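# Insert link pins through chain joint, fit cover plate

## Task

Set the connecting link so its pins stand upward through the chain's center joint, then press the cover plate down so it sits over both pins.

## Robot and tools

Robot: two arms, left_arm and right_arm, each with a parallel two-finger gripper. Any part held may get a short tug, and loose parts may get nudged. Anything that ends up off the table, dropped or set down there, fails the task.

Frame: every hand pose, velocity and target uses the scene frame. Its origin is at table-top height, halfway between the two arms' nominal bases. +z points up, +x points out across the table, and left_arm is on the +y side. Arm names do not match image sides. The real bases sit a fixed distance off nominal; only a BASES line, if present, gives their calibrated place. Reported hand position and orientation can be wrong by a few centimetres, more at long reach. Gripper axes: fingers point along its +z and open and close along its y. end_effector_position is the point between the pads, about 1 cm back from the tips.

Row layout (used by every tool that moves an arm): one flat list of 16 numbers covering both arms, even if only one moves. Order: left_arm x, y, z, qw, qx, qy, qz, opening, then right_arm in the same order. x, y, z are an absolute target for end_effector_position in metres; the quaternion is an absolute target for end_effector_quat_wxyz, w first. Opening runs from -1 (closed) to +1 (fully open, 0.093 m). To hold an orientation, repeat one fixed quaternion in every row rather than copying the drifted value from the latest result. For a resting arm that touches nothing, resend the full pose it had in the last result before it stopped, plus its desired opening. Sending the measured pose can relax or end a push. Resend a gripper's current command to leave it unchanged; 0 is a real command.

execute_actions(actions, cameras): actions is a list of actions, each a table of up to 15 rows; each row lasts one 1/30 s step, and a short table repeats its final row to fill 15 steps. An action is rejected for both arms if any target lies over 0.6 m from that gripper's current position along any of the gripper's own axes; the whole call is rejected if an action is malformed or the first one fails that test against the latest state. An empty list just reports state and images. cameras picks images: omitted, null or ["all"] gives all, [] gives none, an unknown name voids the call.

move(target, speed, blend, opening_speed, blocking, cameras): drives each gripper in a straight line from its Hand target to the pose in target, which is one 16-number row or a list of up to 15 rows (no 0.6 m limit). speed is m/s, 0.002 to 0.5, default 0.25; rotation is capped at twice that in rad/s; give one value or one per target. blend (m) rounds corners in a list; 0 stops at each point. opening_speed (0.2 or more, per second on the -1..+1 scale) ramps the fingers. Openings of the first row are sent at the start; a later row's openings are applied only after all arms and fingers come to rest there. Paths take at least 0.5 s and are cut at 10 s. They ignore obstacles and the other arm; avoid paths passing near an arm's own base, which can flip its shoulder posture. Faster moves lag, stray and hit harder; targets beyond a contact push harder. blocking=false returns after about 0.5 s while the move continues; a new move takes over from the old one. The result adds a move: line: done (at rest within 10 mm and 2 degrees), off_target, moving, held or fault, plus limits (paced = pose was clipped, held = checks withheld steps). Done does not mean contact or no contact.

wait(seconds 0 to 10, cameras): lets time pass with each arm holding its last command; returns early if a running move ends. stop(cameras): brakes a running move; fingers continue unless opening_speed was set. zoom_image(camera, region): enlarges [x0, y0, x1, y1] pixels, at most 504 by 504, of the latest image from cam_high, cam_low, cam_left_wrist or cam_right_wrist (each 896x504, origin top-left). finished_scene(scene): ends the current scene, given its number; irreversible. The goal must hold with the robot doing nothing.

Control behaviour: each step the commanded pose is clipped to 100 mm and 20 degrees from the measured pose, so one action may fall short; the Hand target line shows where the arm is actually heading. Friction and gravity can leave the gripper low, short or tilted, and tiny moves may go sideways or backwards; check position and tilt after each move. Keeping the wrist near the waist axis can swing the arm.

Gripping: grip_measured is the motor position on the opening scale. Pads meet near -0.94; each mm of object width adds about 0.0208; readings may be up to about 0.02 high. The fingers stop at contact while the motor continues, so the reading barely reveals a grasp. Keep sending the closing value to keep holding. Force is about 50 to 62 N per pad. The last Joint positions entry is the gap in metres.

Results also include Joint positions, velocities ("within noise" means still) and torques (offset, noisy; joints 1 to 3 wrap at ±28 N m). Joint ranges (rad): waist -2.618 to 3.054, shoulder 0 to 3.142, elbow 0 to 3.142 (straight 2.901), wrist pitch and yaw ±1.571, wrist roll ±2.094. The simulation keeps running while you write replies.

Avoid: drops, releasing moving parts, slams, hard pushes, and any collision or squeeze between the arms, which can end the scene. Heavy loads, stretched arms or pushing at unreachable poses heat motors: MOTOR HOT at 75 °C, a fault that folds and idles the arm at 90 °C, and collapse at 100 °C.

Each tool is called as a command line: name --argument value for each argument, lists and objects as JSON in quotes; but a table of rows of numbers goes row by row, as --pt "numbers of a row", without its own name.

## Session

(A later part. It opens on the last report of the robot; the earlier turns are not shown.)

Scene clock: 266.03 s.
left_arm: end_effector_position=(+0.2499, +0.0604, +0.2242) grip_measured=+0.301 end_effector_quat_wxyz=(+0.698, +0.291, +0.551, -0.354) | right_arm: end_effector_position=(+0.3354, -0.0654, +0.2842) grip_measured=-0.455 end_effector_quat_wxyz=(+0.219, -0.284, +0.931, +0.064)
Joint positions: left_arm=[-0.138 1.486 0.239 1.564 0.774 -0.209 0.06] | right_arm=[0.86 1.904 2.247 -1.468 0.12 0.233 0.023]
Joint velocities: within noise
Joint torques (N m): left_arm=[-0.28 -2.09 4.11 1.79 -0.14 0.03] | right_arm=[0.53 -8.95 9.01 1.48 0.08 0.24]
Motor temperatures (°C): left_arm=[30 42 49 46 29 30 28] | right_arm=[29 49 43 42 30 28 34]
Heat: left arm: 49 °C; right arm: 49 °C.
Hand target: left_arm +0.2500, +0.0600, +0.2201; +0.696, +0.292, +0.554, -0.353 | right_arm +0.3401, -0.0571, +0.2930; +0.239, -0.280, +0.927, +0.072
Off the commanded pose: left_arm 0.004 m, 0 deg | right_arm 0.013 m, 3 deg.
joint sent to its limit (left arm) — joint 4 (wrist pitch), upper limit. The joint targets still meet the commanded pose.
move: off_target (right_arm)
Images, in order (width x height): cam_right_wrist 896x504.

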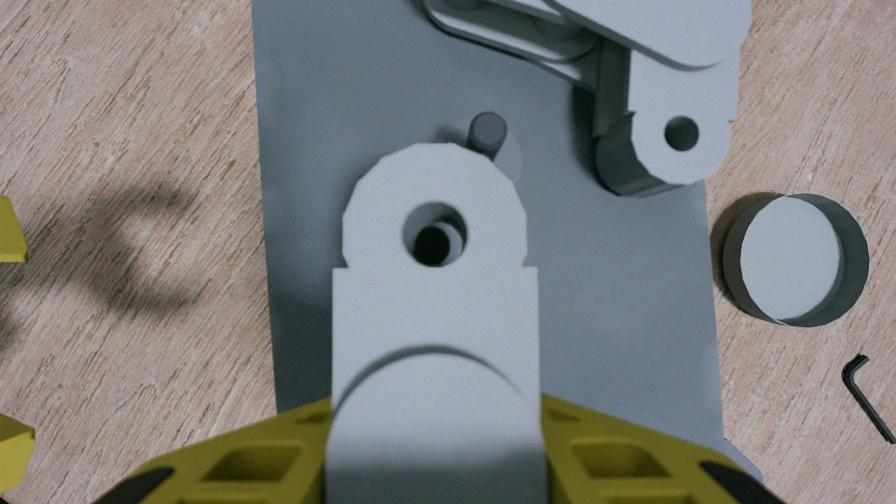

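move --target '[0.25,0.06,0.22,0.697,0.291,0.551,-0.354,0.3,0.3392,-0.0545,0.293,0.239,-0.28,0.927,0.072,-0.75]' --speed 0.05 --cameras '["cam_right_wrist"]'

zoom_image --camera "cam_right_wrist" --region '[350, 60, 600, 300]'

Scene clock: 267.63 s.
left_arm: end_effector_position=(+0.2499, +0.0604, +0.2242) grip_measured=+0.301 end_effector_quat_wxyz=(+0.698, +0.291, +0.551, -0.354) | right_arm: end_effector_position=(+0.3343, -0.0627, +0.2844) grip_measured=-0.455 end_effector_quat_wxyz=(+0.219, -0.284, +0.931, +0.065)
Joint positions: left_arm=[-0.138 1.486 0.239 1.564 0.774 -0.209 0.06] | right_arm=[0.866 1.91 2.255 -1.47 0.12 0.238 0.023]
Joint velocities: within noise
Joint torques (N m): left_arm=[-0.25 -2.07 4.11 1.79 -0.13 0.03] | right_arm=[0.68 -9.05 8.92 1.47 0.11 0.21]
Motor temperatures (°C): left_arm=[30 42 49 46 29 30 28] | right_arm=[29 49 43 42 30 28 34]
Heat: left arm: 49 °C; right arm: 49 °C.
Hand target: left_arm +0.2500, +0.0600, +0.2201; +0.696, +0.292, +0.554, -0.353 | right_arm +0.3388, -0.0549, +0.2929; +0.239, -0.280, +0.927, +0.072
Off the commanded pose: left_arm 0.004 m, 0 deg | right_arm 0.013 m, 3 deg.
joint sent to its limit (left arm) — joint 4 (wrist pitch), upper limit. The joint targets still meet the commanded pose.
move: off_target (right_arm)
Images, in order (width x height): cam_right_wrist 896x504.

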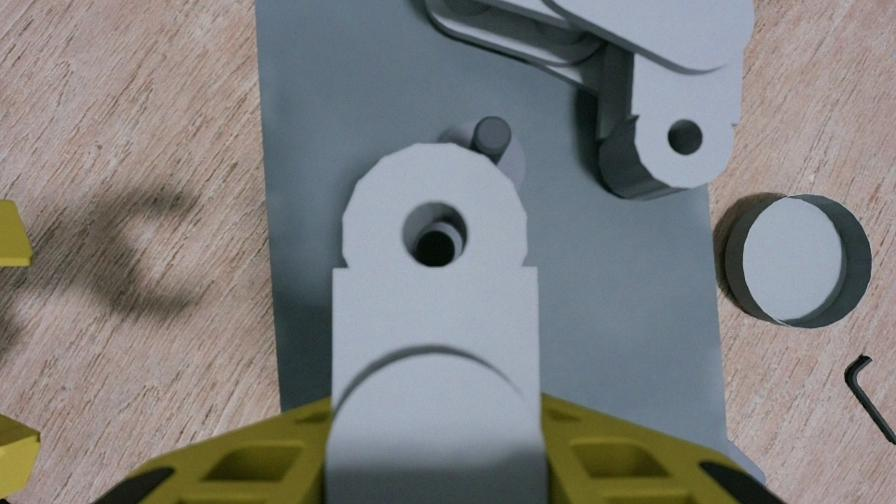

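Scaled by 2.016 from the camera's 896x504 image, which has a finer 1280x720 frame.

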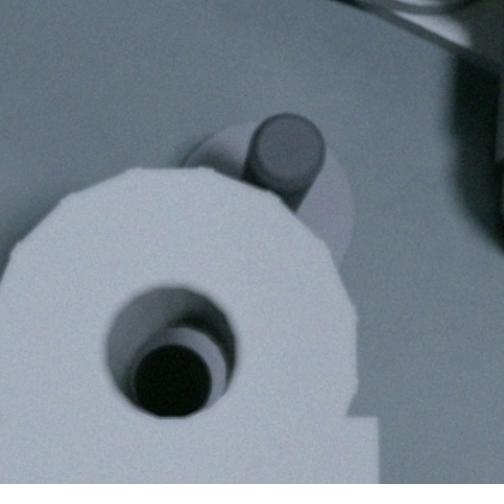

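move --target '[0.25,0.06,0.22,0.697,0.291,0.551,-0.354,0.3,0.3375,-0.0520,0.293,0.239,-0.28,0.927,0.072,-0.75]' --speed 0.05 --cameras '["cam_right_wrist"]'

zoom_image --camera "cam_right_wrist" --region '[350, 60, 600, 300]'

Scene clock: 269.47 s.
left_arm: end_effector_position=(+0.2499, +0.0604, +0.2242) grip_measured=+0.301 end_effector_quat_wxyz=(+0.698, +0.291, +0.551, -0.354) | right_arm: end_effector_position=(+0.3322, -0.0597, +0.2846) grip_measured=-0.455 end_effector_quat_wxyz=(+0.219, -0.285, +0.931, +0.066)
Joint positions: left_arm=[-0.138 1.486 0.239 1.564 0.774 -0.209 0.06] | right_arm=[0.875 1.914 2.263 -1.473 0.122 0.245 0.023]
Joint velocities: within noise
Joint torques (N m): left_arm=[-0.27 -2.09 4.1 1.79 -0.13 0.03] | right_arm=[0.55 -9.07 8.91 1.44 0.14 0.3]
Motor temperatures (°C): left_arm=[30 42 49 46 29 30 28] | right_arm=[29 48 43 42 30 28 34]
Heat: left arm: 49 °C; right arm: 48 °C.
Hand target: left_arm +0.2500, +0.0600, +0.2201; +0.696, +0.292, +0.554, -0.353 | right_arm +0.3370, -0.0523, +0.2931; +0.239, -0.280, +0.927, +0.073
Off the commanded pose: left_arm 0.004 m, 0 deg | right_arm 0.013 m, 2 deg.
joint sent to its limit (left arm) — joint 4 (wrist pitch), upper limit. The joint targets still meet the commanded pose.
move: off_target (right_arm)
Images, in order (width x height): cam_right_wrist 896x504.

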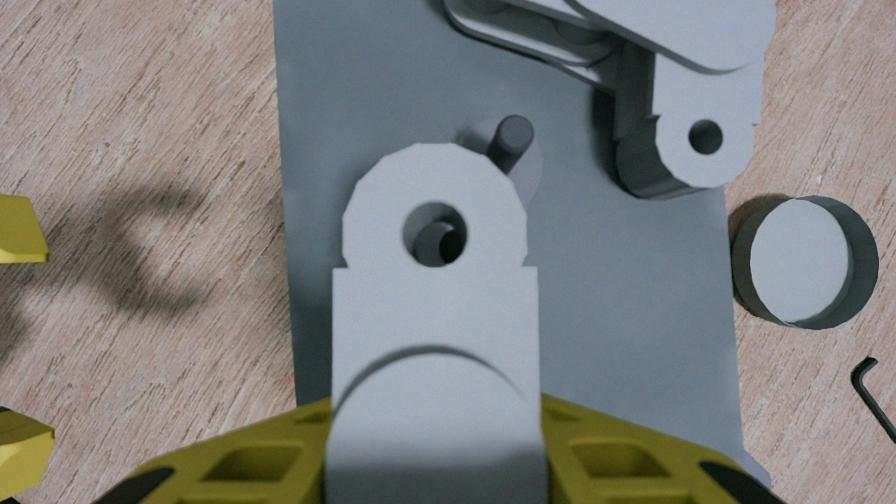

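Scaled by 2.016 from the camera's 896x504 image, which has a finer 1280x720 frame.

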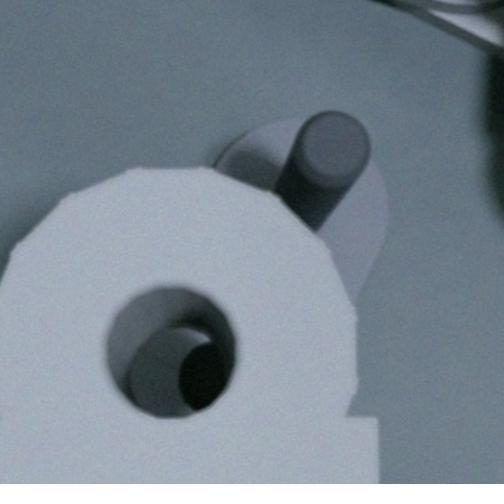

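move --target '[0.25,0.06,0.22,0.697,0.291,0.551,-0.354,0.3,0.3405,-0.0612,0.293,0.239,-0.28,0.927,0.072,-0.75]' --speed 0.05 --cameras '["cam_right_wrist"]'

zoom_image --camera "cam_right_wrist" --region '[350, 60, 600, 300]'

Scene clock: 271.27 s.
left_arm: end_effector_position=(+0.2499, +0.0604, +0.2242) grip_measured=+0.301 end_effector_quat_wxyz=(+0.698, +0.291, +0.551, -0.354) | right_arm: end_effector_position=(+0.3342, -0.0617, +0.2844) grip_measured=-0.455 end_effector_quat_wxyz=(+0.219, -0.283, +0.932, +0.064)
Joint positions: left_arm=[-0.138 1.486 0.239 1.564 0.774 -0.209 0.06] | right_arm=[0.869 1.915 2.263 -1.474 0.123 0.243 0.023]
Joint velocities: within noise
Joint torques (N m): left_arm=[-0.28 -2.07 4.1 1.79 -0.13 0.02] | right_arm=[-0.69 -11.55 5.91 1.58 0.04 0.07]
Motor temperatures (°C): left_arm=[30 42 49 46 29 30 28] | right_arm=[29 48 43 42 30 28 34]
Heat: left arm: 49 °C; right arm: 48 °C.
Hand target: left_arm +0.2500, +0.0600, +0.2201; +0.696, +0.292, +0.554, -0.353 | right_arm +0.3404, -0.0614, +0.2931; +0.239, -0.280, +0.927, +0.072
Off the commanded pose: left_arm 0.004 m, 0 deg | right_arm 0.011 m, 3 deg.
joint sent to its limit (left arm) — joint 4 (wrist pitch), upper limit. The joint targets still meet the commanded pose.
move: off_target (right_arm)
Images, in order (width x height): cam_right_wrist 896x504.

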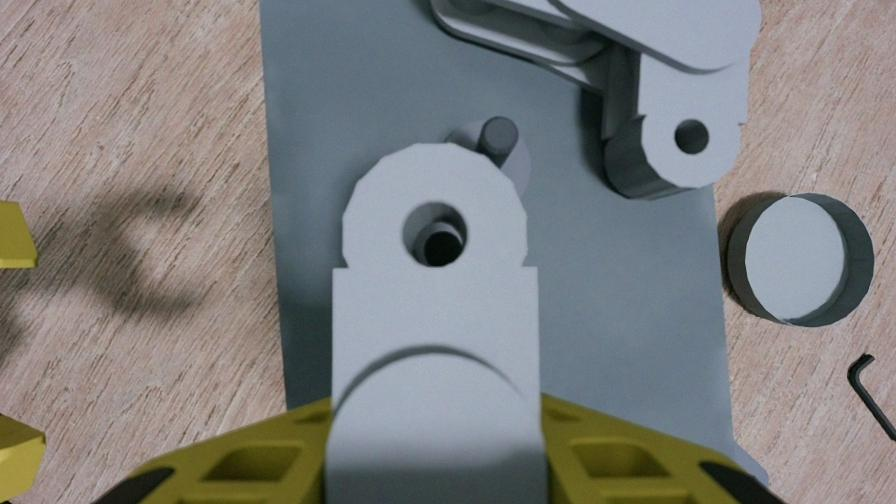

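Scaled by 2.016 from the camera's 896x504 image, which has a finer 1280x720 frame.

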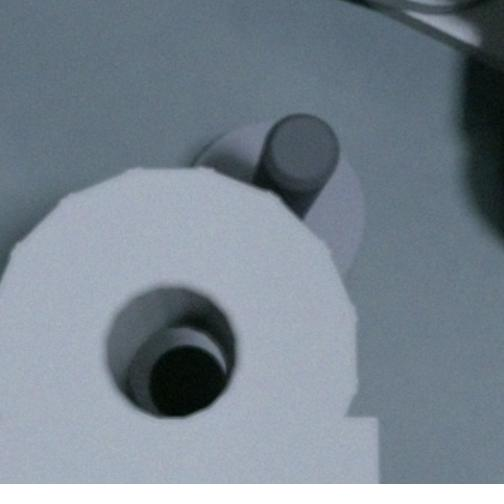

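move --target '[0.25,0.06,0.22,0.697,0.291,0.551,-0.354,0.3,0.3387,-0.0587,0.284,0.239,-0.28,0.927,0.072,-0.75]' --speed 0.03 --cameras '["cam_right_wrist"]'

zoom_image --camera "cam_right_wrist" --region '[350, 60, 600, 300]'

Scene clock: 273.37 s.
left_arm: end_effector_position=(+0.2499, +0.0604, +0.2242) grip_measured=+0.301 end_effector_quat_wxyz=(+0.698, +0.291, +0.551, -0.354) | right_arm: end_effector_position=(+0.3352, -0.0608, +0.2642) grip_measured=-0.455 end_effector_quat_wxyz=(+0.203, -0.285, +0.935, +0.054)
Joint positions: left_arm=[-0.138 1.486 0.239 1.564 0.774 -0.209 0.06] | right_arm=[0.868 1.915 2.187 -1.437 0.123 0.243 0.023]
Joint velocities: within noise
Joint torques (N m): left_arm=[-0.25 -2.07 4.11 1.79 -0.14 0.03] | right_arm=[-0.01 -14.43 5.85 1.63 0.07 0.15]
Motor temperatures (°C): left_arm=[30 42 49 46 29 30 28] | right_arm=[29 48 43 42 30 28 34]
Heat: left arm: 49 °C; right arm: 48 °C.
Hand target: left_arm +0.2500, +0.0600, +0.2201; +0.696, +0.292, +0.554, -0.353 | right_arm +0.3382, -0.0593, +0.2841; +0.238, -0.280, +0.927, +0.072
Off the commanded pose: left_arm 0.004 m, 0 deg | right_arm 0.020 m, 5 deg.
joint sent to its limit (left arm) — joint 4 (wrist pitch), upper limit. The joint targets still meet the commanded pose.
move: off_target (right_arm)
Images, in order (width x height): cam_right_wrist 896x504.

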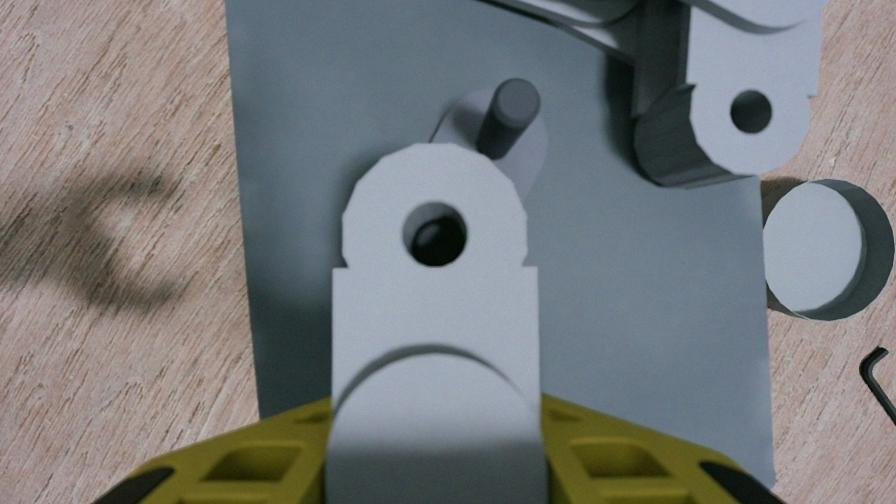

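Scaled by 2.016 from the camera's 896x504 image, which has a finer 1280x720 frame.

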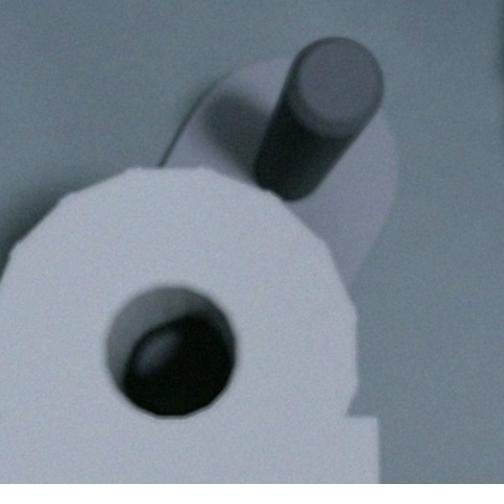

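zoom_image --camera "cam_right_wrist" --region '[390, 190, 490, 280]'

execute_actions --actions '[]' --cameras '["cam_left_wrist"]'

zoom_image --camera "cam_left_wrist" --region '[300, 60, 560, 280]'

Scaled by 5.040 from the camera's 896x504 image, which has a finer 1280x720 frame.

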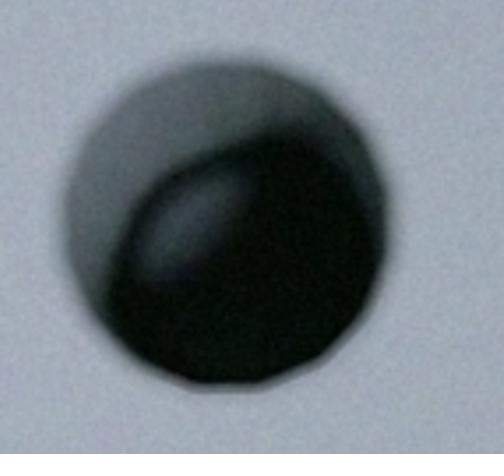

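Scene clock: 274.93 s.
left_arm: end_effector_position=(+0.2499, +0.0604, +0.2242) grip_measured=+0.301 end_effector_quat_wxyz=(+0.698, +0.291, +0.551, -0.354) | right_arm: end_effector_position=(+0.3352, -0.0608, +0.2642) grip_measured=-0.455 end_effector_quat_wxyz=(+0.203, -0.285, +0.935, +0.054)
Joint positions: left_arm=[-0.138 1.486 0.239 1.564 0.774 -0.209 0.06] | right_arm=[0.868 1.915 2.187 -1.437 0.123 0.243 0.023]
Joint velocities: within noise
Joint torques (N m): left_arm=[-0.28 -2.09 4.1 1.79 -0.13 0.03] | right_arm=[-0.01 -14.43 5.83 1.62 0.07 0.15]
Motor temperatures (°C): left_arm=[30 42 49 46 29 30 28] | right_arm=[29 48 43 42 30 28 34]
Heat: left arm: 49 °C; right arm: 48 °C.
Hand target: left_arm +0.2500, +0.0600, +0.2201; +0.696, +0.292, +0.554, -0.353 | right_arm +0.3382, -0.0593, +0.2841; +0.238, -0.280, +0.927, +0.072
Tool commands: left_gripper/opening=+0.3 right_gripper/opening=-0.75
Off the commanded pose: left_arm 0.004 m, 0 deg | right_arm 0.020 m, 5 deg.
Images, in order (width x height): cam_left_wrist 896x504.

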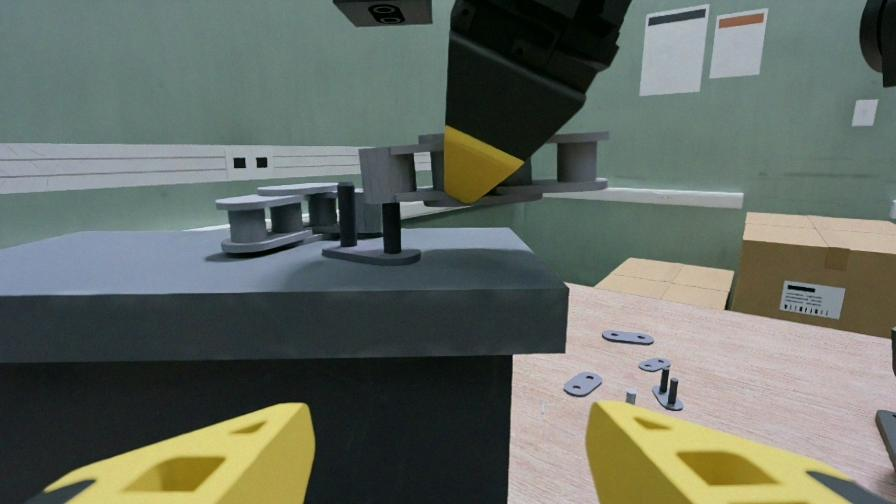

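Scaled by 1.938 from the camera's 896x504 image, which has a finer 1280x720 frame.

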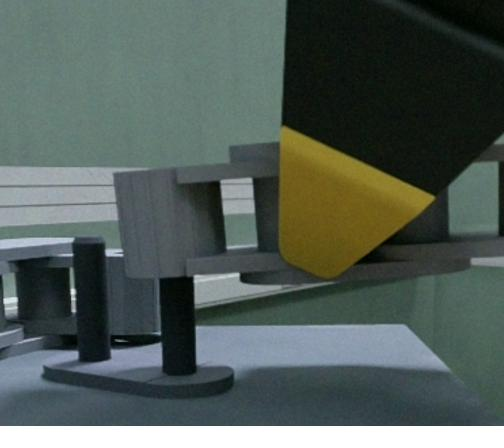

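move --pt "0.25 0.06 0.22 0.697 0.291 0.551 -0.354 0.3 0.3370 -0.0595 0.262 0.2478 -0.2791 0.9247 0.0748 -0.75" --speed 0.04 --cameras '["cam_right_wrist","cam_left_wrist"]'

zoom_image --camera "cam_left_wrist" --region '[300, 60, 560, 280]'

Scene clock: 276.43 s.
left_arm: end_effector_position=(+0.2499, +0.0604, +0.2242) grip_measured=+0.301 end_effector_quat_wxyz=(+0.698, +0.291, +0.551, -0.354) | right_arm: end_effector_position=(+0.3360, -0.0607, +0.2361) grip_measured=-0.455 end_effector_quat_wxyz=(+0.207, -0.284, +0.934, +0.055)
Joint positions: left_arm=[-0.138 1.486 0.239 1.564 0.774 -0.209 0.06] | right_arm=[0.868 1.846 1.968 -1.279 0.126 0.243 0.023]
Joint velocities: within noise
Joint torques (N m): left_arm=[-0.25 -2.06 4.11 1.79 -0.14 0.03] | right_arm=[0.31 -15.76 6.26 1.59 0.1 0.17]
Motor temperatures (°C): left_arm=[30 42 49 47 29 30 28] | right_arm=[29 49 43 42 30 28 34]
Heat: left arm: 49 °C; right arm: 49 °C.
Hand target: left_arm +0.2500, +0.0600, +0.2201; +0.696, +0.292, +0.554, -0.353 | right_arm +0.3364, -0.0602, +0.2619; +0.247, -0.279, +0.925, +0.075
Off the commanded pose: left_arm 0.004 m, 0 deg | right_arm 0.026 m, 5 deg.
joint sent to its limit (left arm) — joint 4 (wrist pitch), upper limit. The joint targets still meet the commanded pose.
move: off_target (right_arm)
Images, in order (width x height): cam_left_wrist 896x504, cam_right_wrist 896x504.

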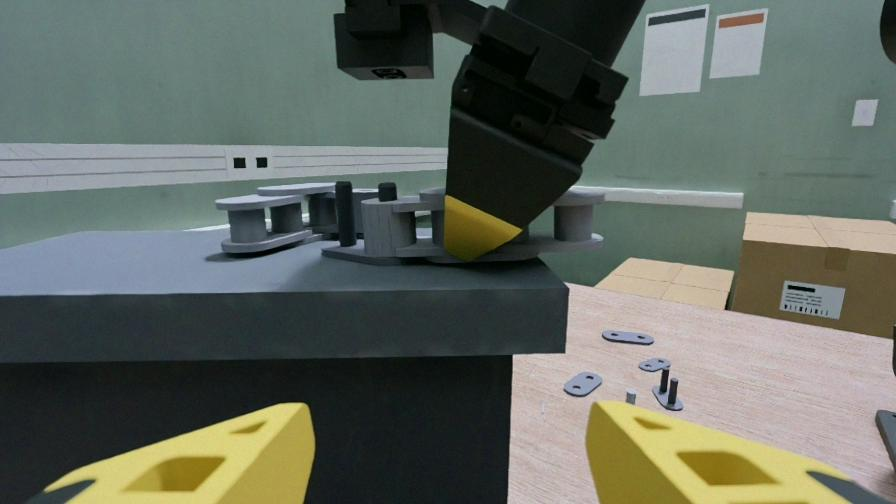

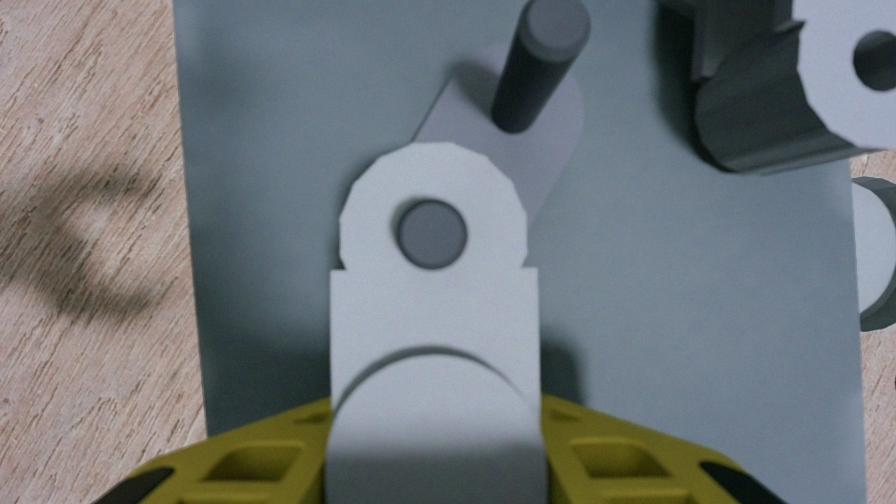

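Scaled by 1.938 from the camera's 896x504 image, which has a finer 1280x720 frame.

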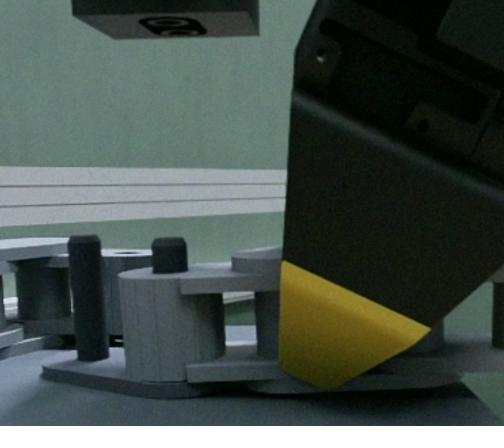

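move --pt "0.25 0.06 0.22 0.697 0.291 0.551 -0.354 0.3 0.3365 -0.0602 0.245 0.2478 -0.2791 0.9247 0.0748 -0.2" --pt "0.25 0.06 0.22 0.697 0.291 0.551 -0.354 0.3 0.3365 -0.0602 0.245 0.2478 -0.2791 0.9247 0.0748 0.15" --opening_speed 0.5 --speed 0.04 --cameras '["cam_right_wrist","cam_left_wrist"]'

Scene clock: 279.93 s.
left_arm: end_effector_position=(+0.2499, +0.0604, +0.2242) grip_measured=+0.301 end_effector_quat_wxyz=(+0.698, +0.291, +0.551, -0.354) | right_arm: end_effector_position=(+0.3398, -0.0570, +0.2359) grip_measured=+0.147 end_effector_quat_wxyz=(+0.236, -0.280, +0.928, +0.072)
Joint positions: left_arm=[-0.138 1.486 0.239 1.564 0.774 -0.209 0.06] | right_arm=[0.868 1.793 1.868 -1.163 0.129 0.243 0.052]
Joint velocities: within noise
Joint torques (N m): left_arm=[-0.27 -2.1 4.1 1.79 -0.14 0.02] | right_arm=[0.27 -13.05 5.59 1.4 0.07 0.16]
Motor temperatures (°C): left_arm=[30 41 49 47 29 30 28] | right_arm=[29 49 42 42 30 28 34]
Heat: left arm: 49 °C; right arm: 49 °C.
Hand target: left_arm +0.2500, +0.0600, +0.2201; +0.696, +0.292, +0.554, -0.353 | right_arm +0.3366, -0.0602, +0.2449; +0.248, -0.279, +0.925, +0.075
Off the commanded pose: left_arm 0.004 m, 0 deg | right_arm 0.010 m, 1 deg.
joint sent to its limit (left arm) — joint 4 (wrist pitch), upper limit. The joint targets still meet the commanded pose.
move: done
Images, in order (width x height): cam_left_wrist 896x504, cam_right_wrist 896x504.

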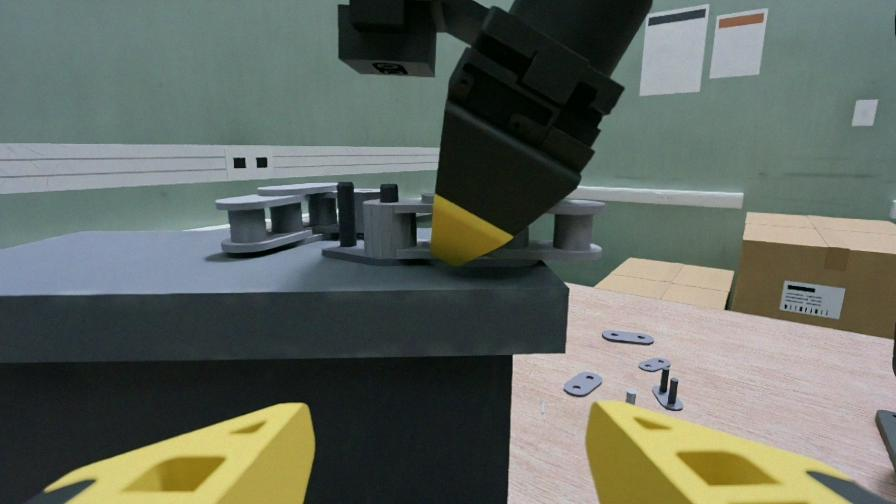

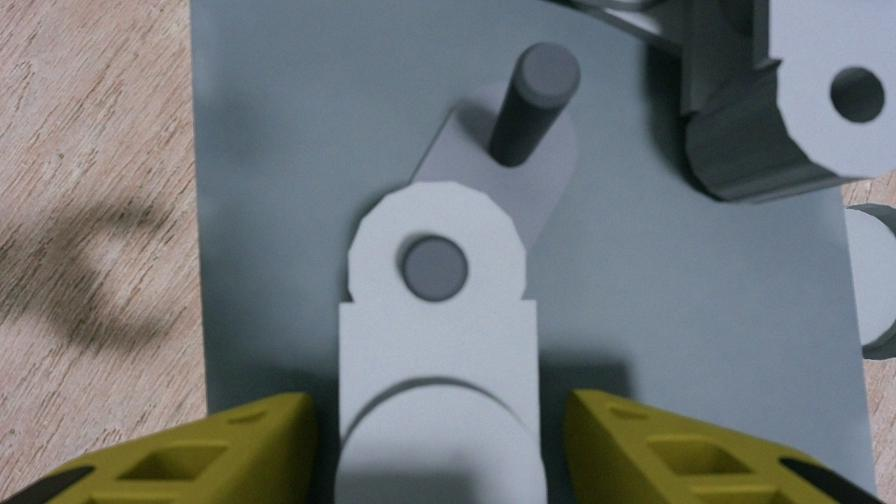

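move --pt "0.25 0.06 0.22 0.697 0.291 0.551 -0.354 0.3 0.339 -0.0585 0.29 0.2478 -0.2791 0.9247 0.0748 0.15" --pt "0.25 0.10 0.26 0.697 0.291 0.551 -0.354 0.3 0.31 -0.125 0.35 0.3274 -0.2716 0.8996 0.0988 0.15" --speed 0.12 --cameras '["cam_right_wrist","cam_high"]'

Scene clock: 283.33 s.
left_arm: end_effector_position=(+0.2499, +0.0998, +0.2541) grip_measured=+0.301 end_effector_quat_wxyz=(+0.699, +0.289, +0.553, -0.350) | right_arm: end_effector_position=(+0.3097, -0.1204, +0.3489) grip_measured=+0.147 end_effector_quat_wxyz=(+0.324, -0.272, +0.901, +0.102)
Joint positions: left_arm=[0.053 1.322 0.283 1.43 0.946 -0.304 0.06] | right_arm=[0.821 1.555 1.995 -1.329 0.136 0.178 0.052]
Joint velocities: within noise
Joint torques (N m): left_arm=[0.29 -4.26 6.69 1.4 -0.07 -0.21] | right_arm=[-0.61 -7.86 4.83 1.69 0.02 0.05]
Motor temperatures (°C): left_arm=[30 41 49 47 29 30 28] | right_arm=[29 50 42 42 30 28 34]
Heat: left arm: 49 °C; right arm: 50 °C.
Hand target: left_arm +0.2499, +0.1000, +0.2599; +0.697, +0.291, +0.551, -0.354 | right_arm +0.3100, -0.1250, +0.3500; +0.327, -0.272, +0.900, +0.099
Off the commanded pose: left_arm 0.006 m, 1 deg | right_arm 0.005 m, 1 deg.
move: done
Images, in order (width x height): cam_high 896x504, cam_right_wrist 896x504.

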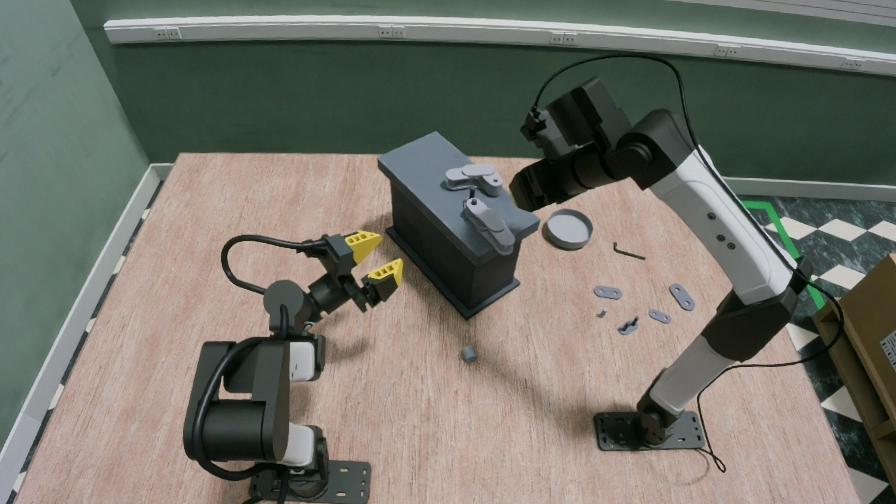

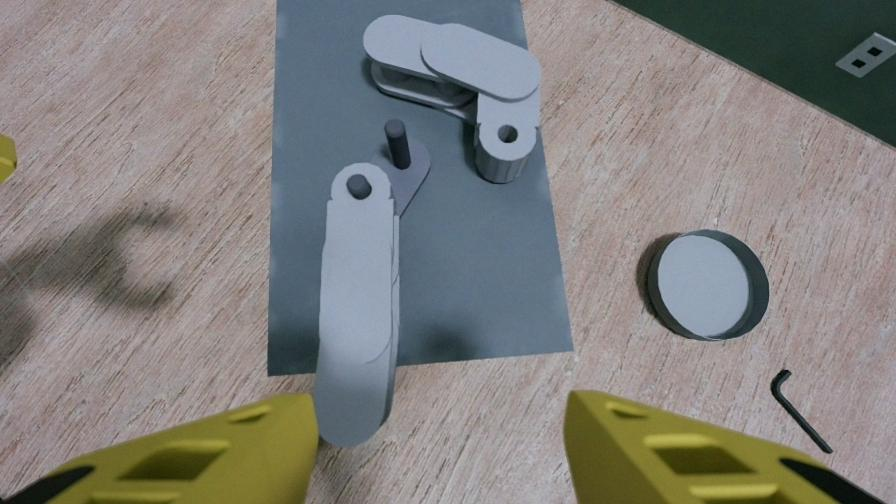

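zoom_image --camera "cam_right_wrist" --region '[340, 0, 580, 230]'

Scaled by 2.100 from the camera's 896x504 image, which has a finer 1280x720 frame.

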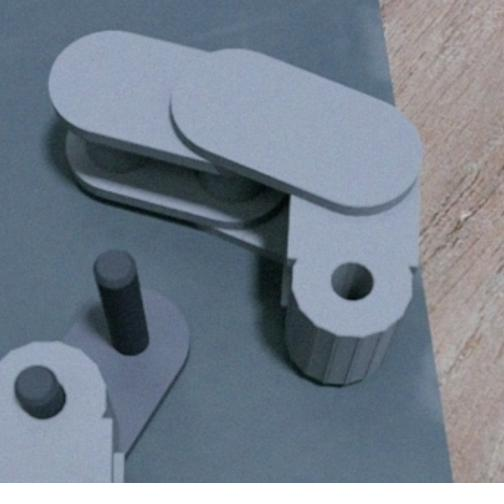

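move --pt "0.30 0.06 0.33 0.30 0.50 0.78 -0.22 0.15 0.27 -0.15 0.35 0.3274 -0.2716 0.8996 0.0988 0.15" --pt "0.40 -0.045 0.31 0.2386 0.5806 0.7567 -0.1831 0.15 0.27 -0.15 0.35 0.3274 -0.2716 0.8996 0.0988 0.15" --speed 0.15 --blend 0.02

Scene clock: 293.03 s.
left_arm: end_effector_position=(+0.3928, -0.0433, +0.3129) grip_measured=+0.151 end_effector_quat_wxyz=(+0.343, +0.549, +0.740, -0.183) | right_arm: end_effector_position=(+0.2765, -0.1447, +0.3504) grip_measured=+0.147 end_effector_quat_wxyz=(+0.330, -0.272, +0.898, +0.102)
Joint positions: left_arm=[-0.375 2.3 2.85 -1.47 0.501 0.712 0.052] | right_arm=[0.859 1.405 1.862 -1.34 0.165 0.202 0.052]
Joint velocities: within noise
Joint torques (N m): left_arm=[-0.32 -9.03 6.49 1.57 0.06 -0.17] | right_arm=[0.65 -6.82 4.78 1.52 0.07 0.25]
Motor temperatures (°C): left_arm=[30 42 50 46 29 30 28] | right_arm=[29 48 41 42 30 28 33]
Heat: left arm: 50 °C; right arm: 48 °C.
Hand target: left_arm +0.3993, -0.0447, +0.3094; +0.345, +0.543, +0.744, -0.178 | right_arm +0.2702, -0.1499, +0.3499; +0.327, -0.272, +0.900, +0.099
Off the commanded pose: left_arm 0.008 m, 13 deg | right_arm 0.008 m, 0 deg.
elbow stopped short (left arm): the move would have taken joint 3 (elbow) straighter than the controller allows.
move: off_target (left_arm)

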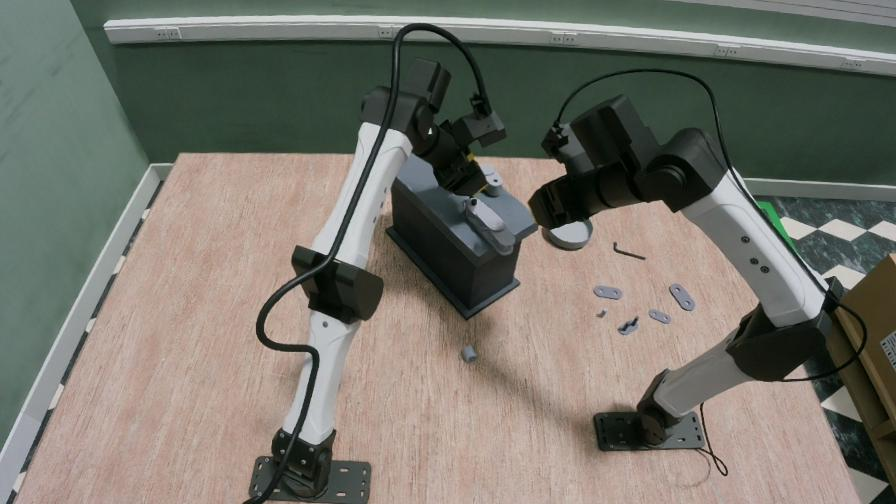

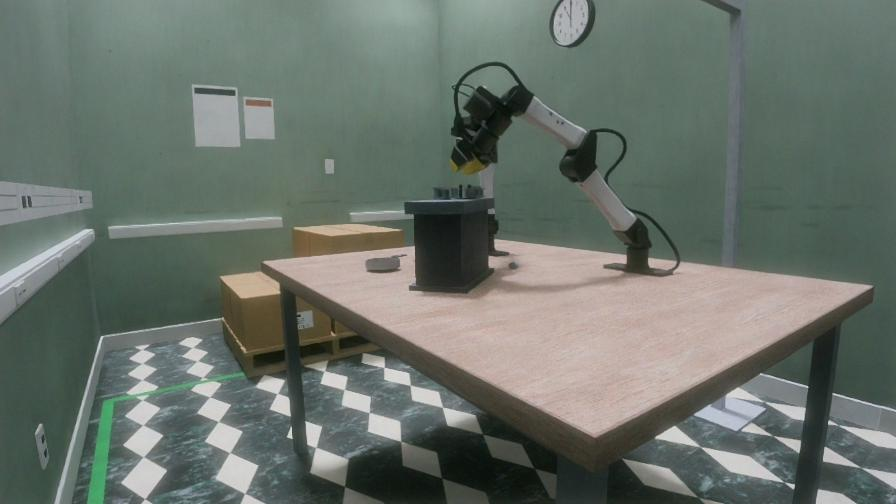

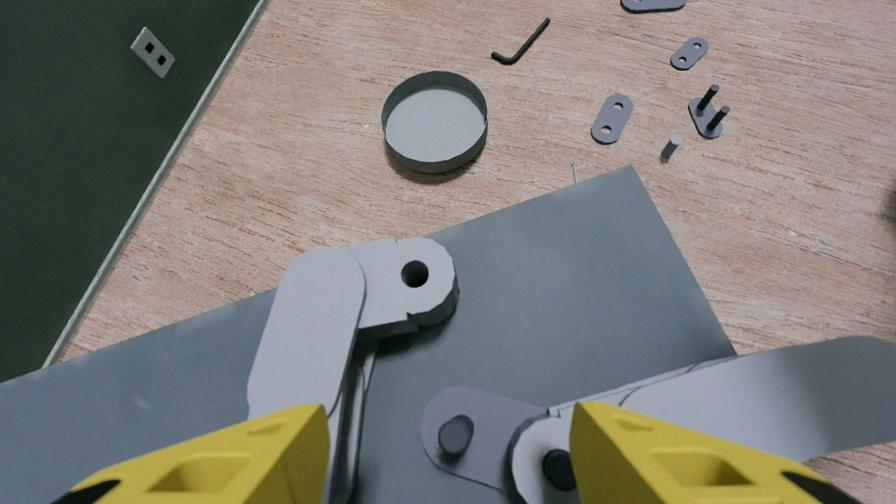

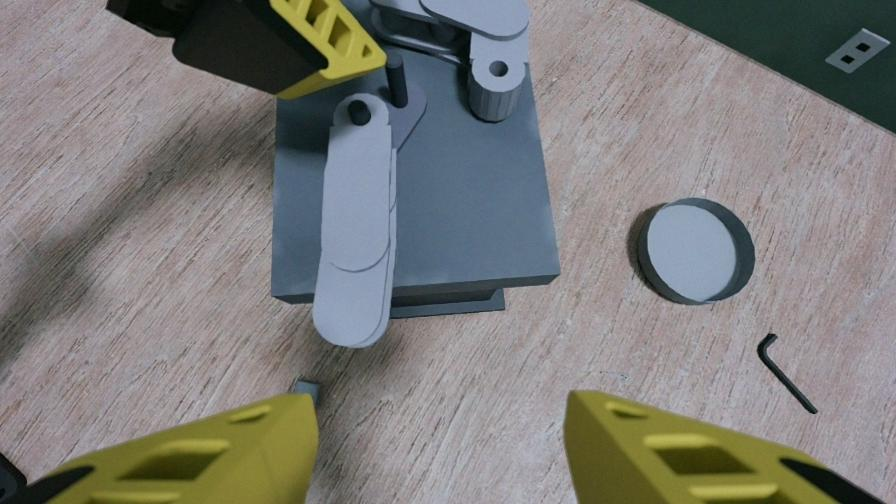

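move --target '[0.425,-0.018,0.275,0.2946,0.5315,0.7675,-0.2040,0.15,0.27,-0.15,0.35,0.3274,-0.2716,0.8996,0.0988,0.15]' --speed 0.1 --cameras '["cam_left_wrist","cam_right_wrist"]'

Scene clock: 297.80 s.
left_arm: end_effector_position=(+0.4224, -0.0160, +0.2806) grip_measured=+0.151 end_effector_quat_wxyz=(+0.321, +0.519, +0.768, -0.196) | right_arm: end_effector_position=(+0.2766, -0.1448, +0.3504) grip_measured=+0.147 end_effector_quat_wxyz=(+0.330, -0.272, +0.898, +0.101)
Joint positions: left_arm=[-0.294 2.372 2.85 -1.468 0.541 0.711 0.052] | right_arm=[0.859 1.405 1.862 -1.34 0.166 0.202 0.052]
Joint velocities: within noise
Joint torques (N m): left_arm=[-0.09 -9.4 6.68 1.27 0.42 0.09] | right_arm=[0.65 -6.83 4.79 1.52 0.07 0.25]
Motor temperatures (°C): left_arm=[30 43 50 46 29 30 28] | right_arm=[29 48 41 42 30 28 33]
Heat: left arm: 50 °C; right arm: 48 °C.
Hand target: left_arm +0.4245, -0.0178, +0.2745; +0.318, +0.523, +0.765, -0.201 | right_arm +0.2702, -0.1499, +0.3500; +0.327, -0.272, +0.900, +0.099
Off the commanded pose: left_arm 0.006 m, 4 deg | right_arm 0.008 m, 0 deg.
elbow stopped short (left arm): the move would have taken joint 3 (elbow) straighter than the controller allows.
move: off_target (left_arm)
Images, in order (width x height): cam_left_wrist 896x504, cam_right_wrist 896x504.

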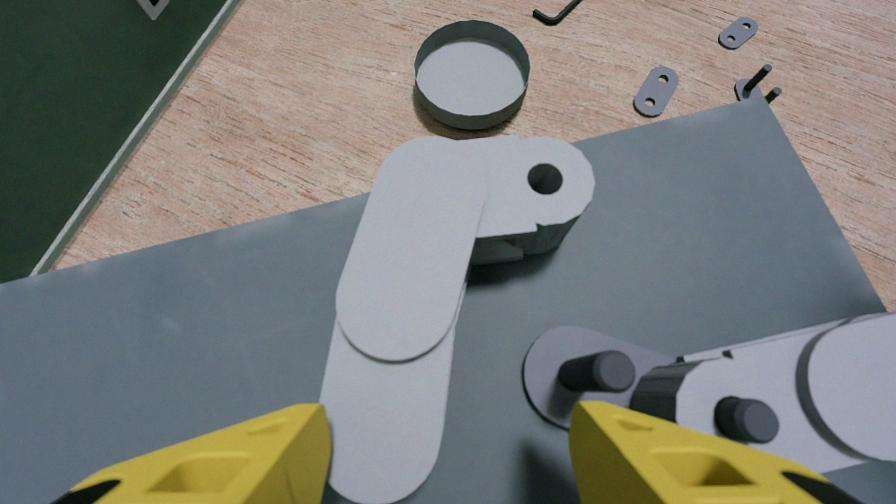

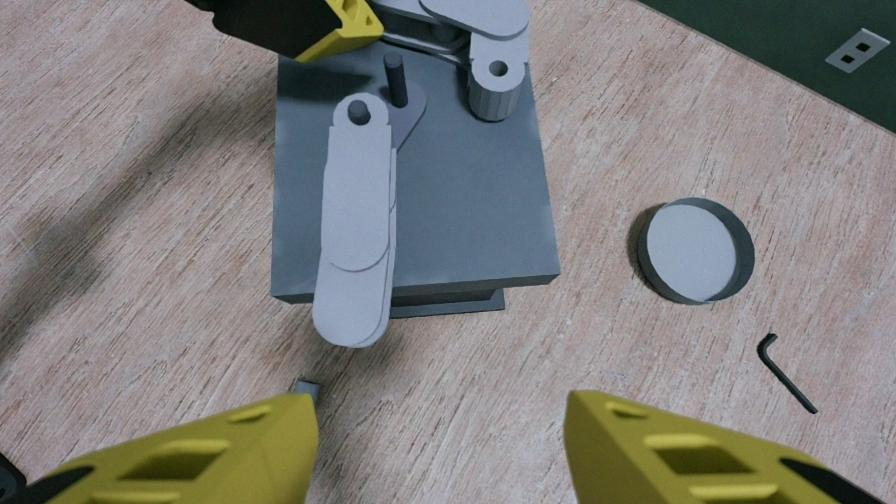

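execute_actions --actions '[]'

Scene clock: 300.20 s.
left_arm: end_effector_position=(+0.4224, -0.0161, +0.2806) grip_measured=+0.151 end_effector_quat_wxyz=(+0.321, +0.519, +0.768, -0.197) | right_arm: end_effector_position=(+0.2766, -0.1448, +0.3504) grip_measured=+0.147 end_effector_quat_wxyz=(+0.330, -0.272, +0.898, +0.101)
Joint positions: left_arm=[-0.294 2.372 2.85 -1.468 0.542 0.711 0.052] | right_arm=[0.859 1.405 1.862 -1.34 0.166 0.202 0.052]
Joint velocities: within noise
Joint torques (N m): left_arm=[-0.09 -9.39 6.67 1.27 0.39 0.09] | right_arm=[0.65 -6.83 4.78 1.52 0.07 0.25]
Motor temperatures (°C): left_arm=[30 44 50 45 29 30 28] | right_arm=[29 47 41 42 30 28 33]
Heat: left arm: 50 °C; right arm: 47 °C.
Hand target: left_arm +0.4245, -0.0178, +0.2745; +0.318, +0.523, +0.765, -0.201 | right_arm +0.2702, -0.1499, +0.3500; +0.327, -0.272, +0.900, +0.099
Tool commands: left_gripper/opening=+0.15 right_gripper/opening=+0.15
Off the commanded pose: left_arm 0.006 m, 3 deg | right_arm 0.008 m, 0 deg.

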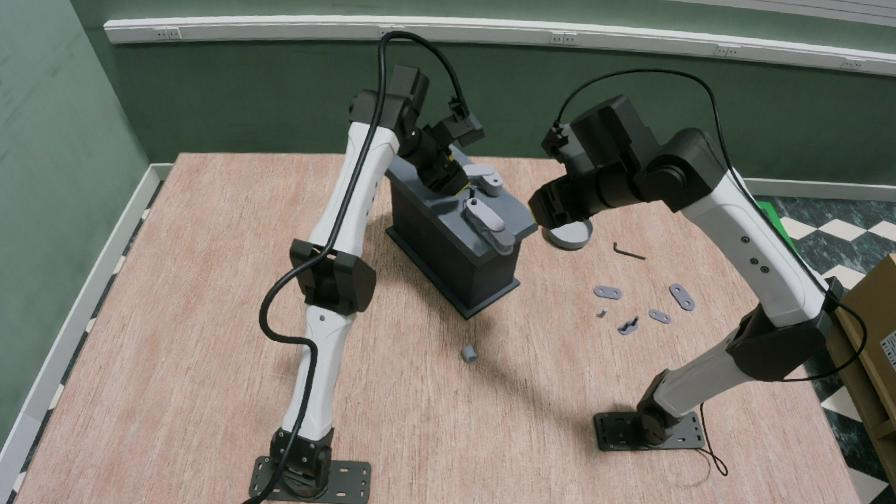

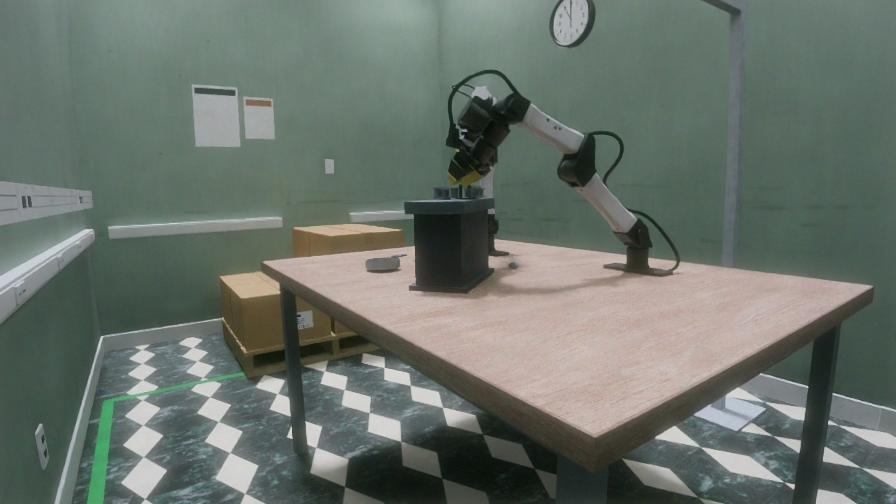

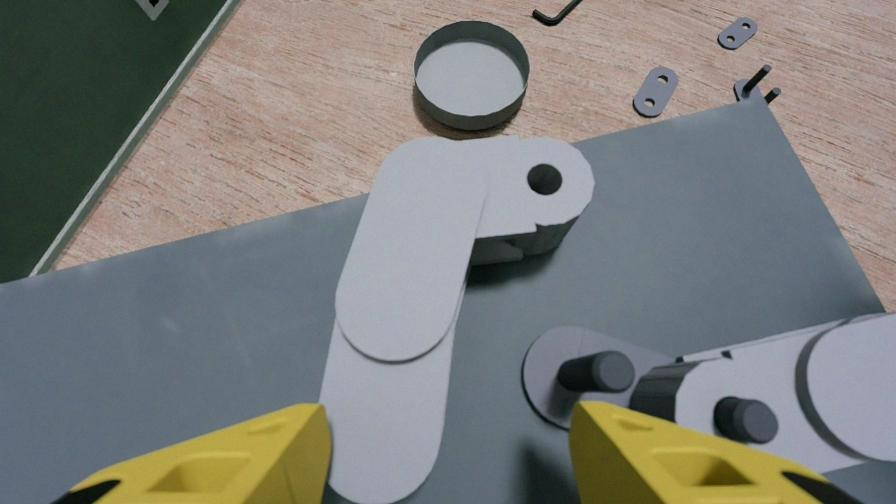

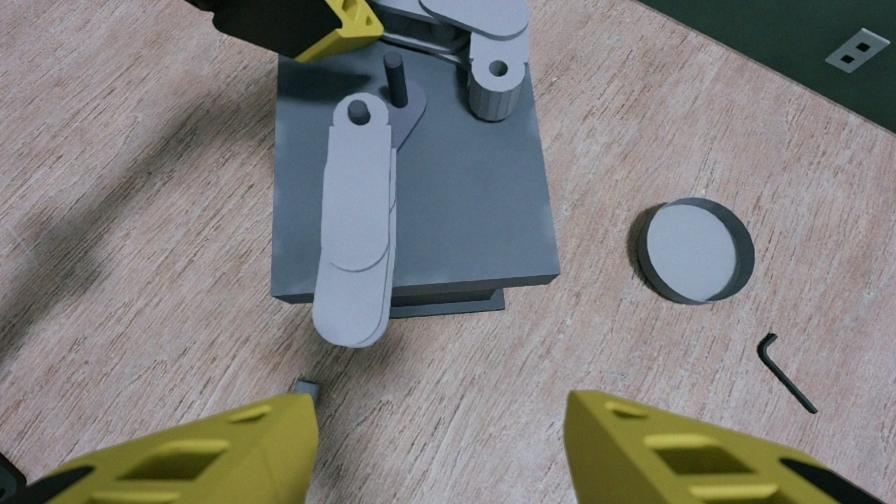

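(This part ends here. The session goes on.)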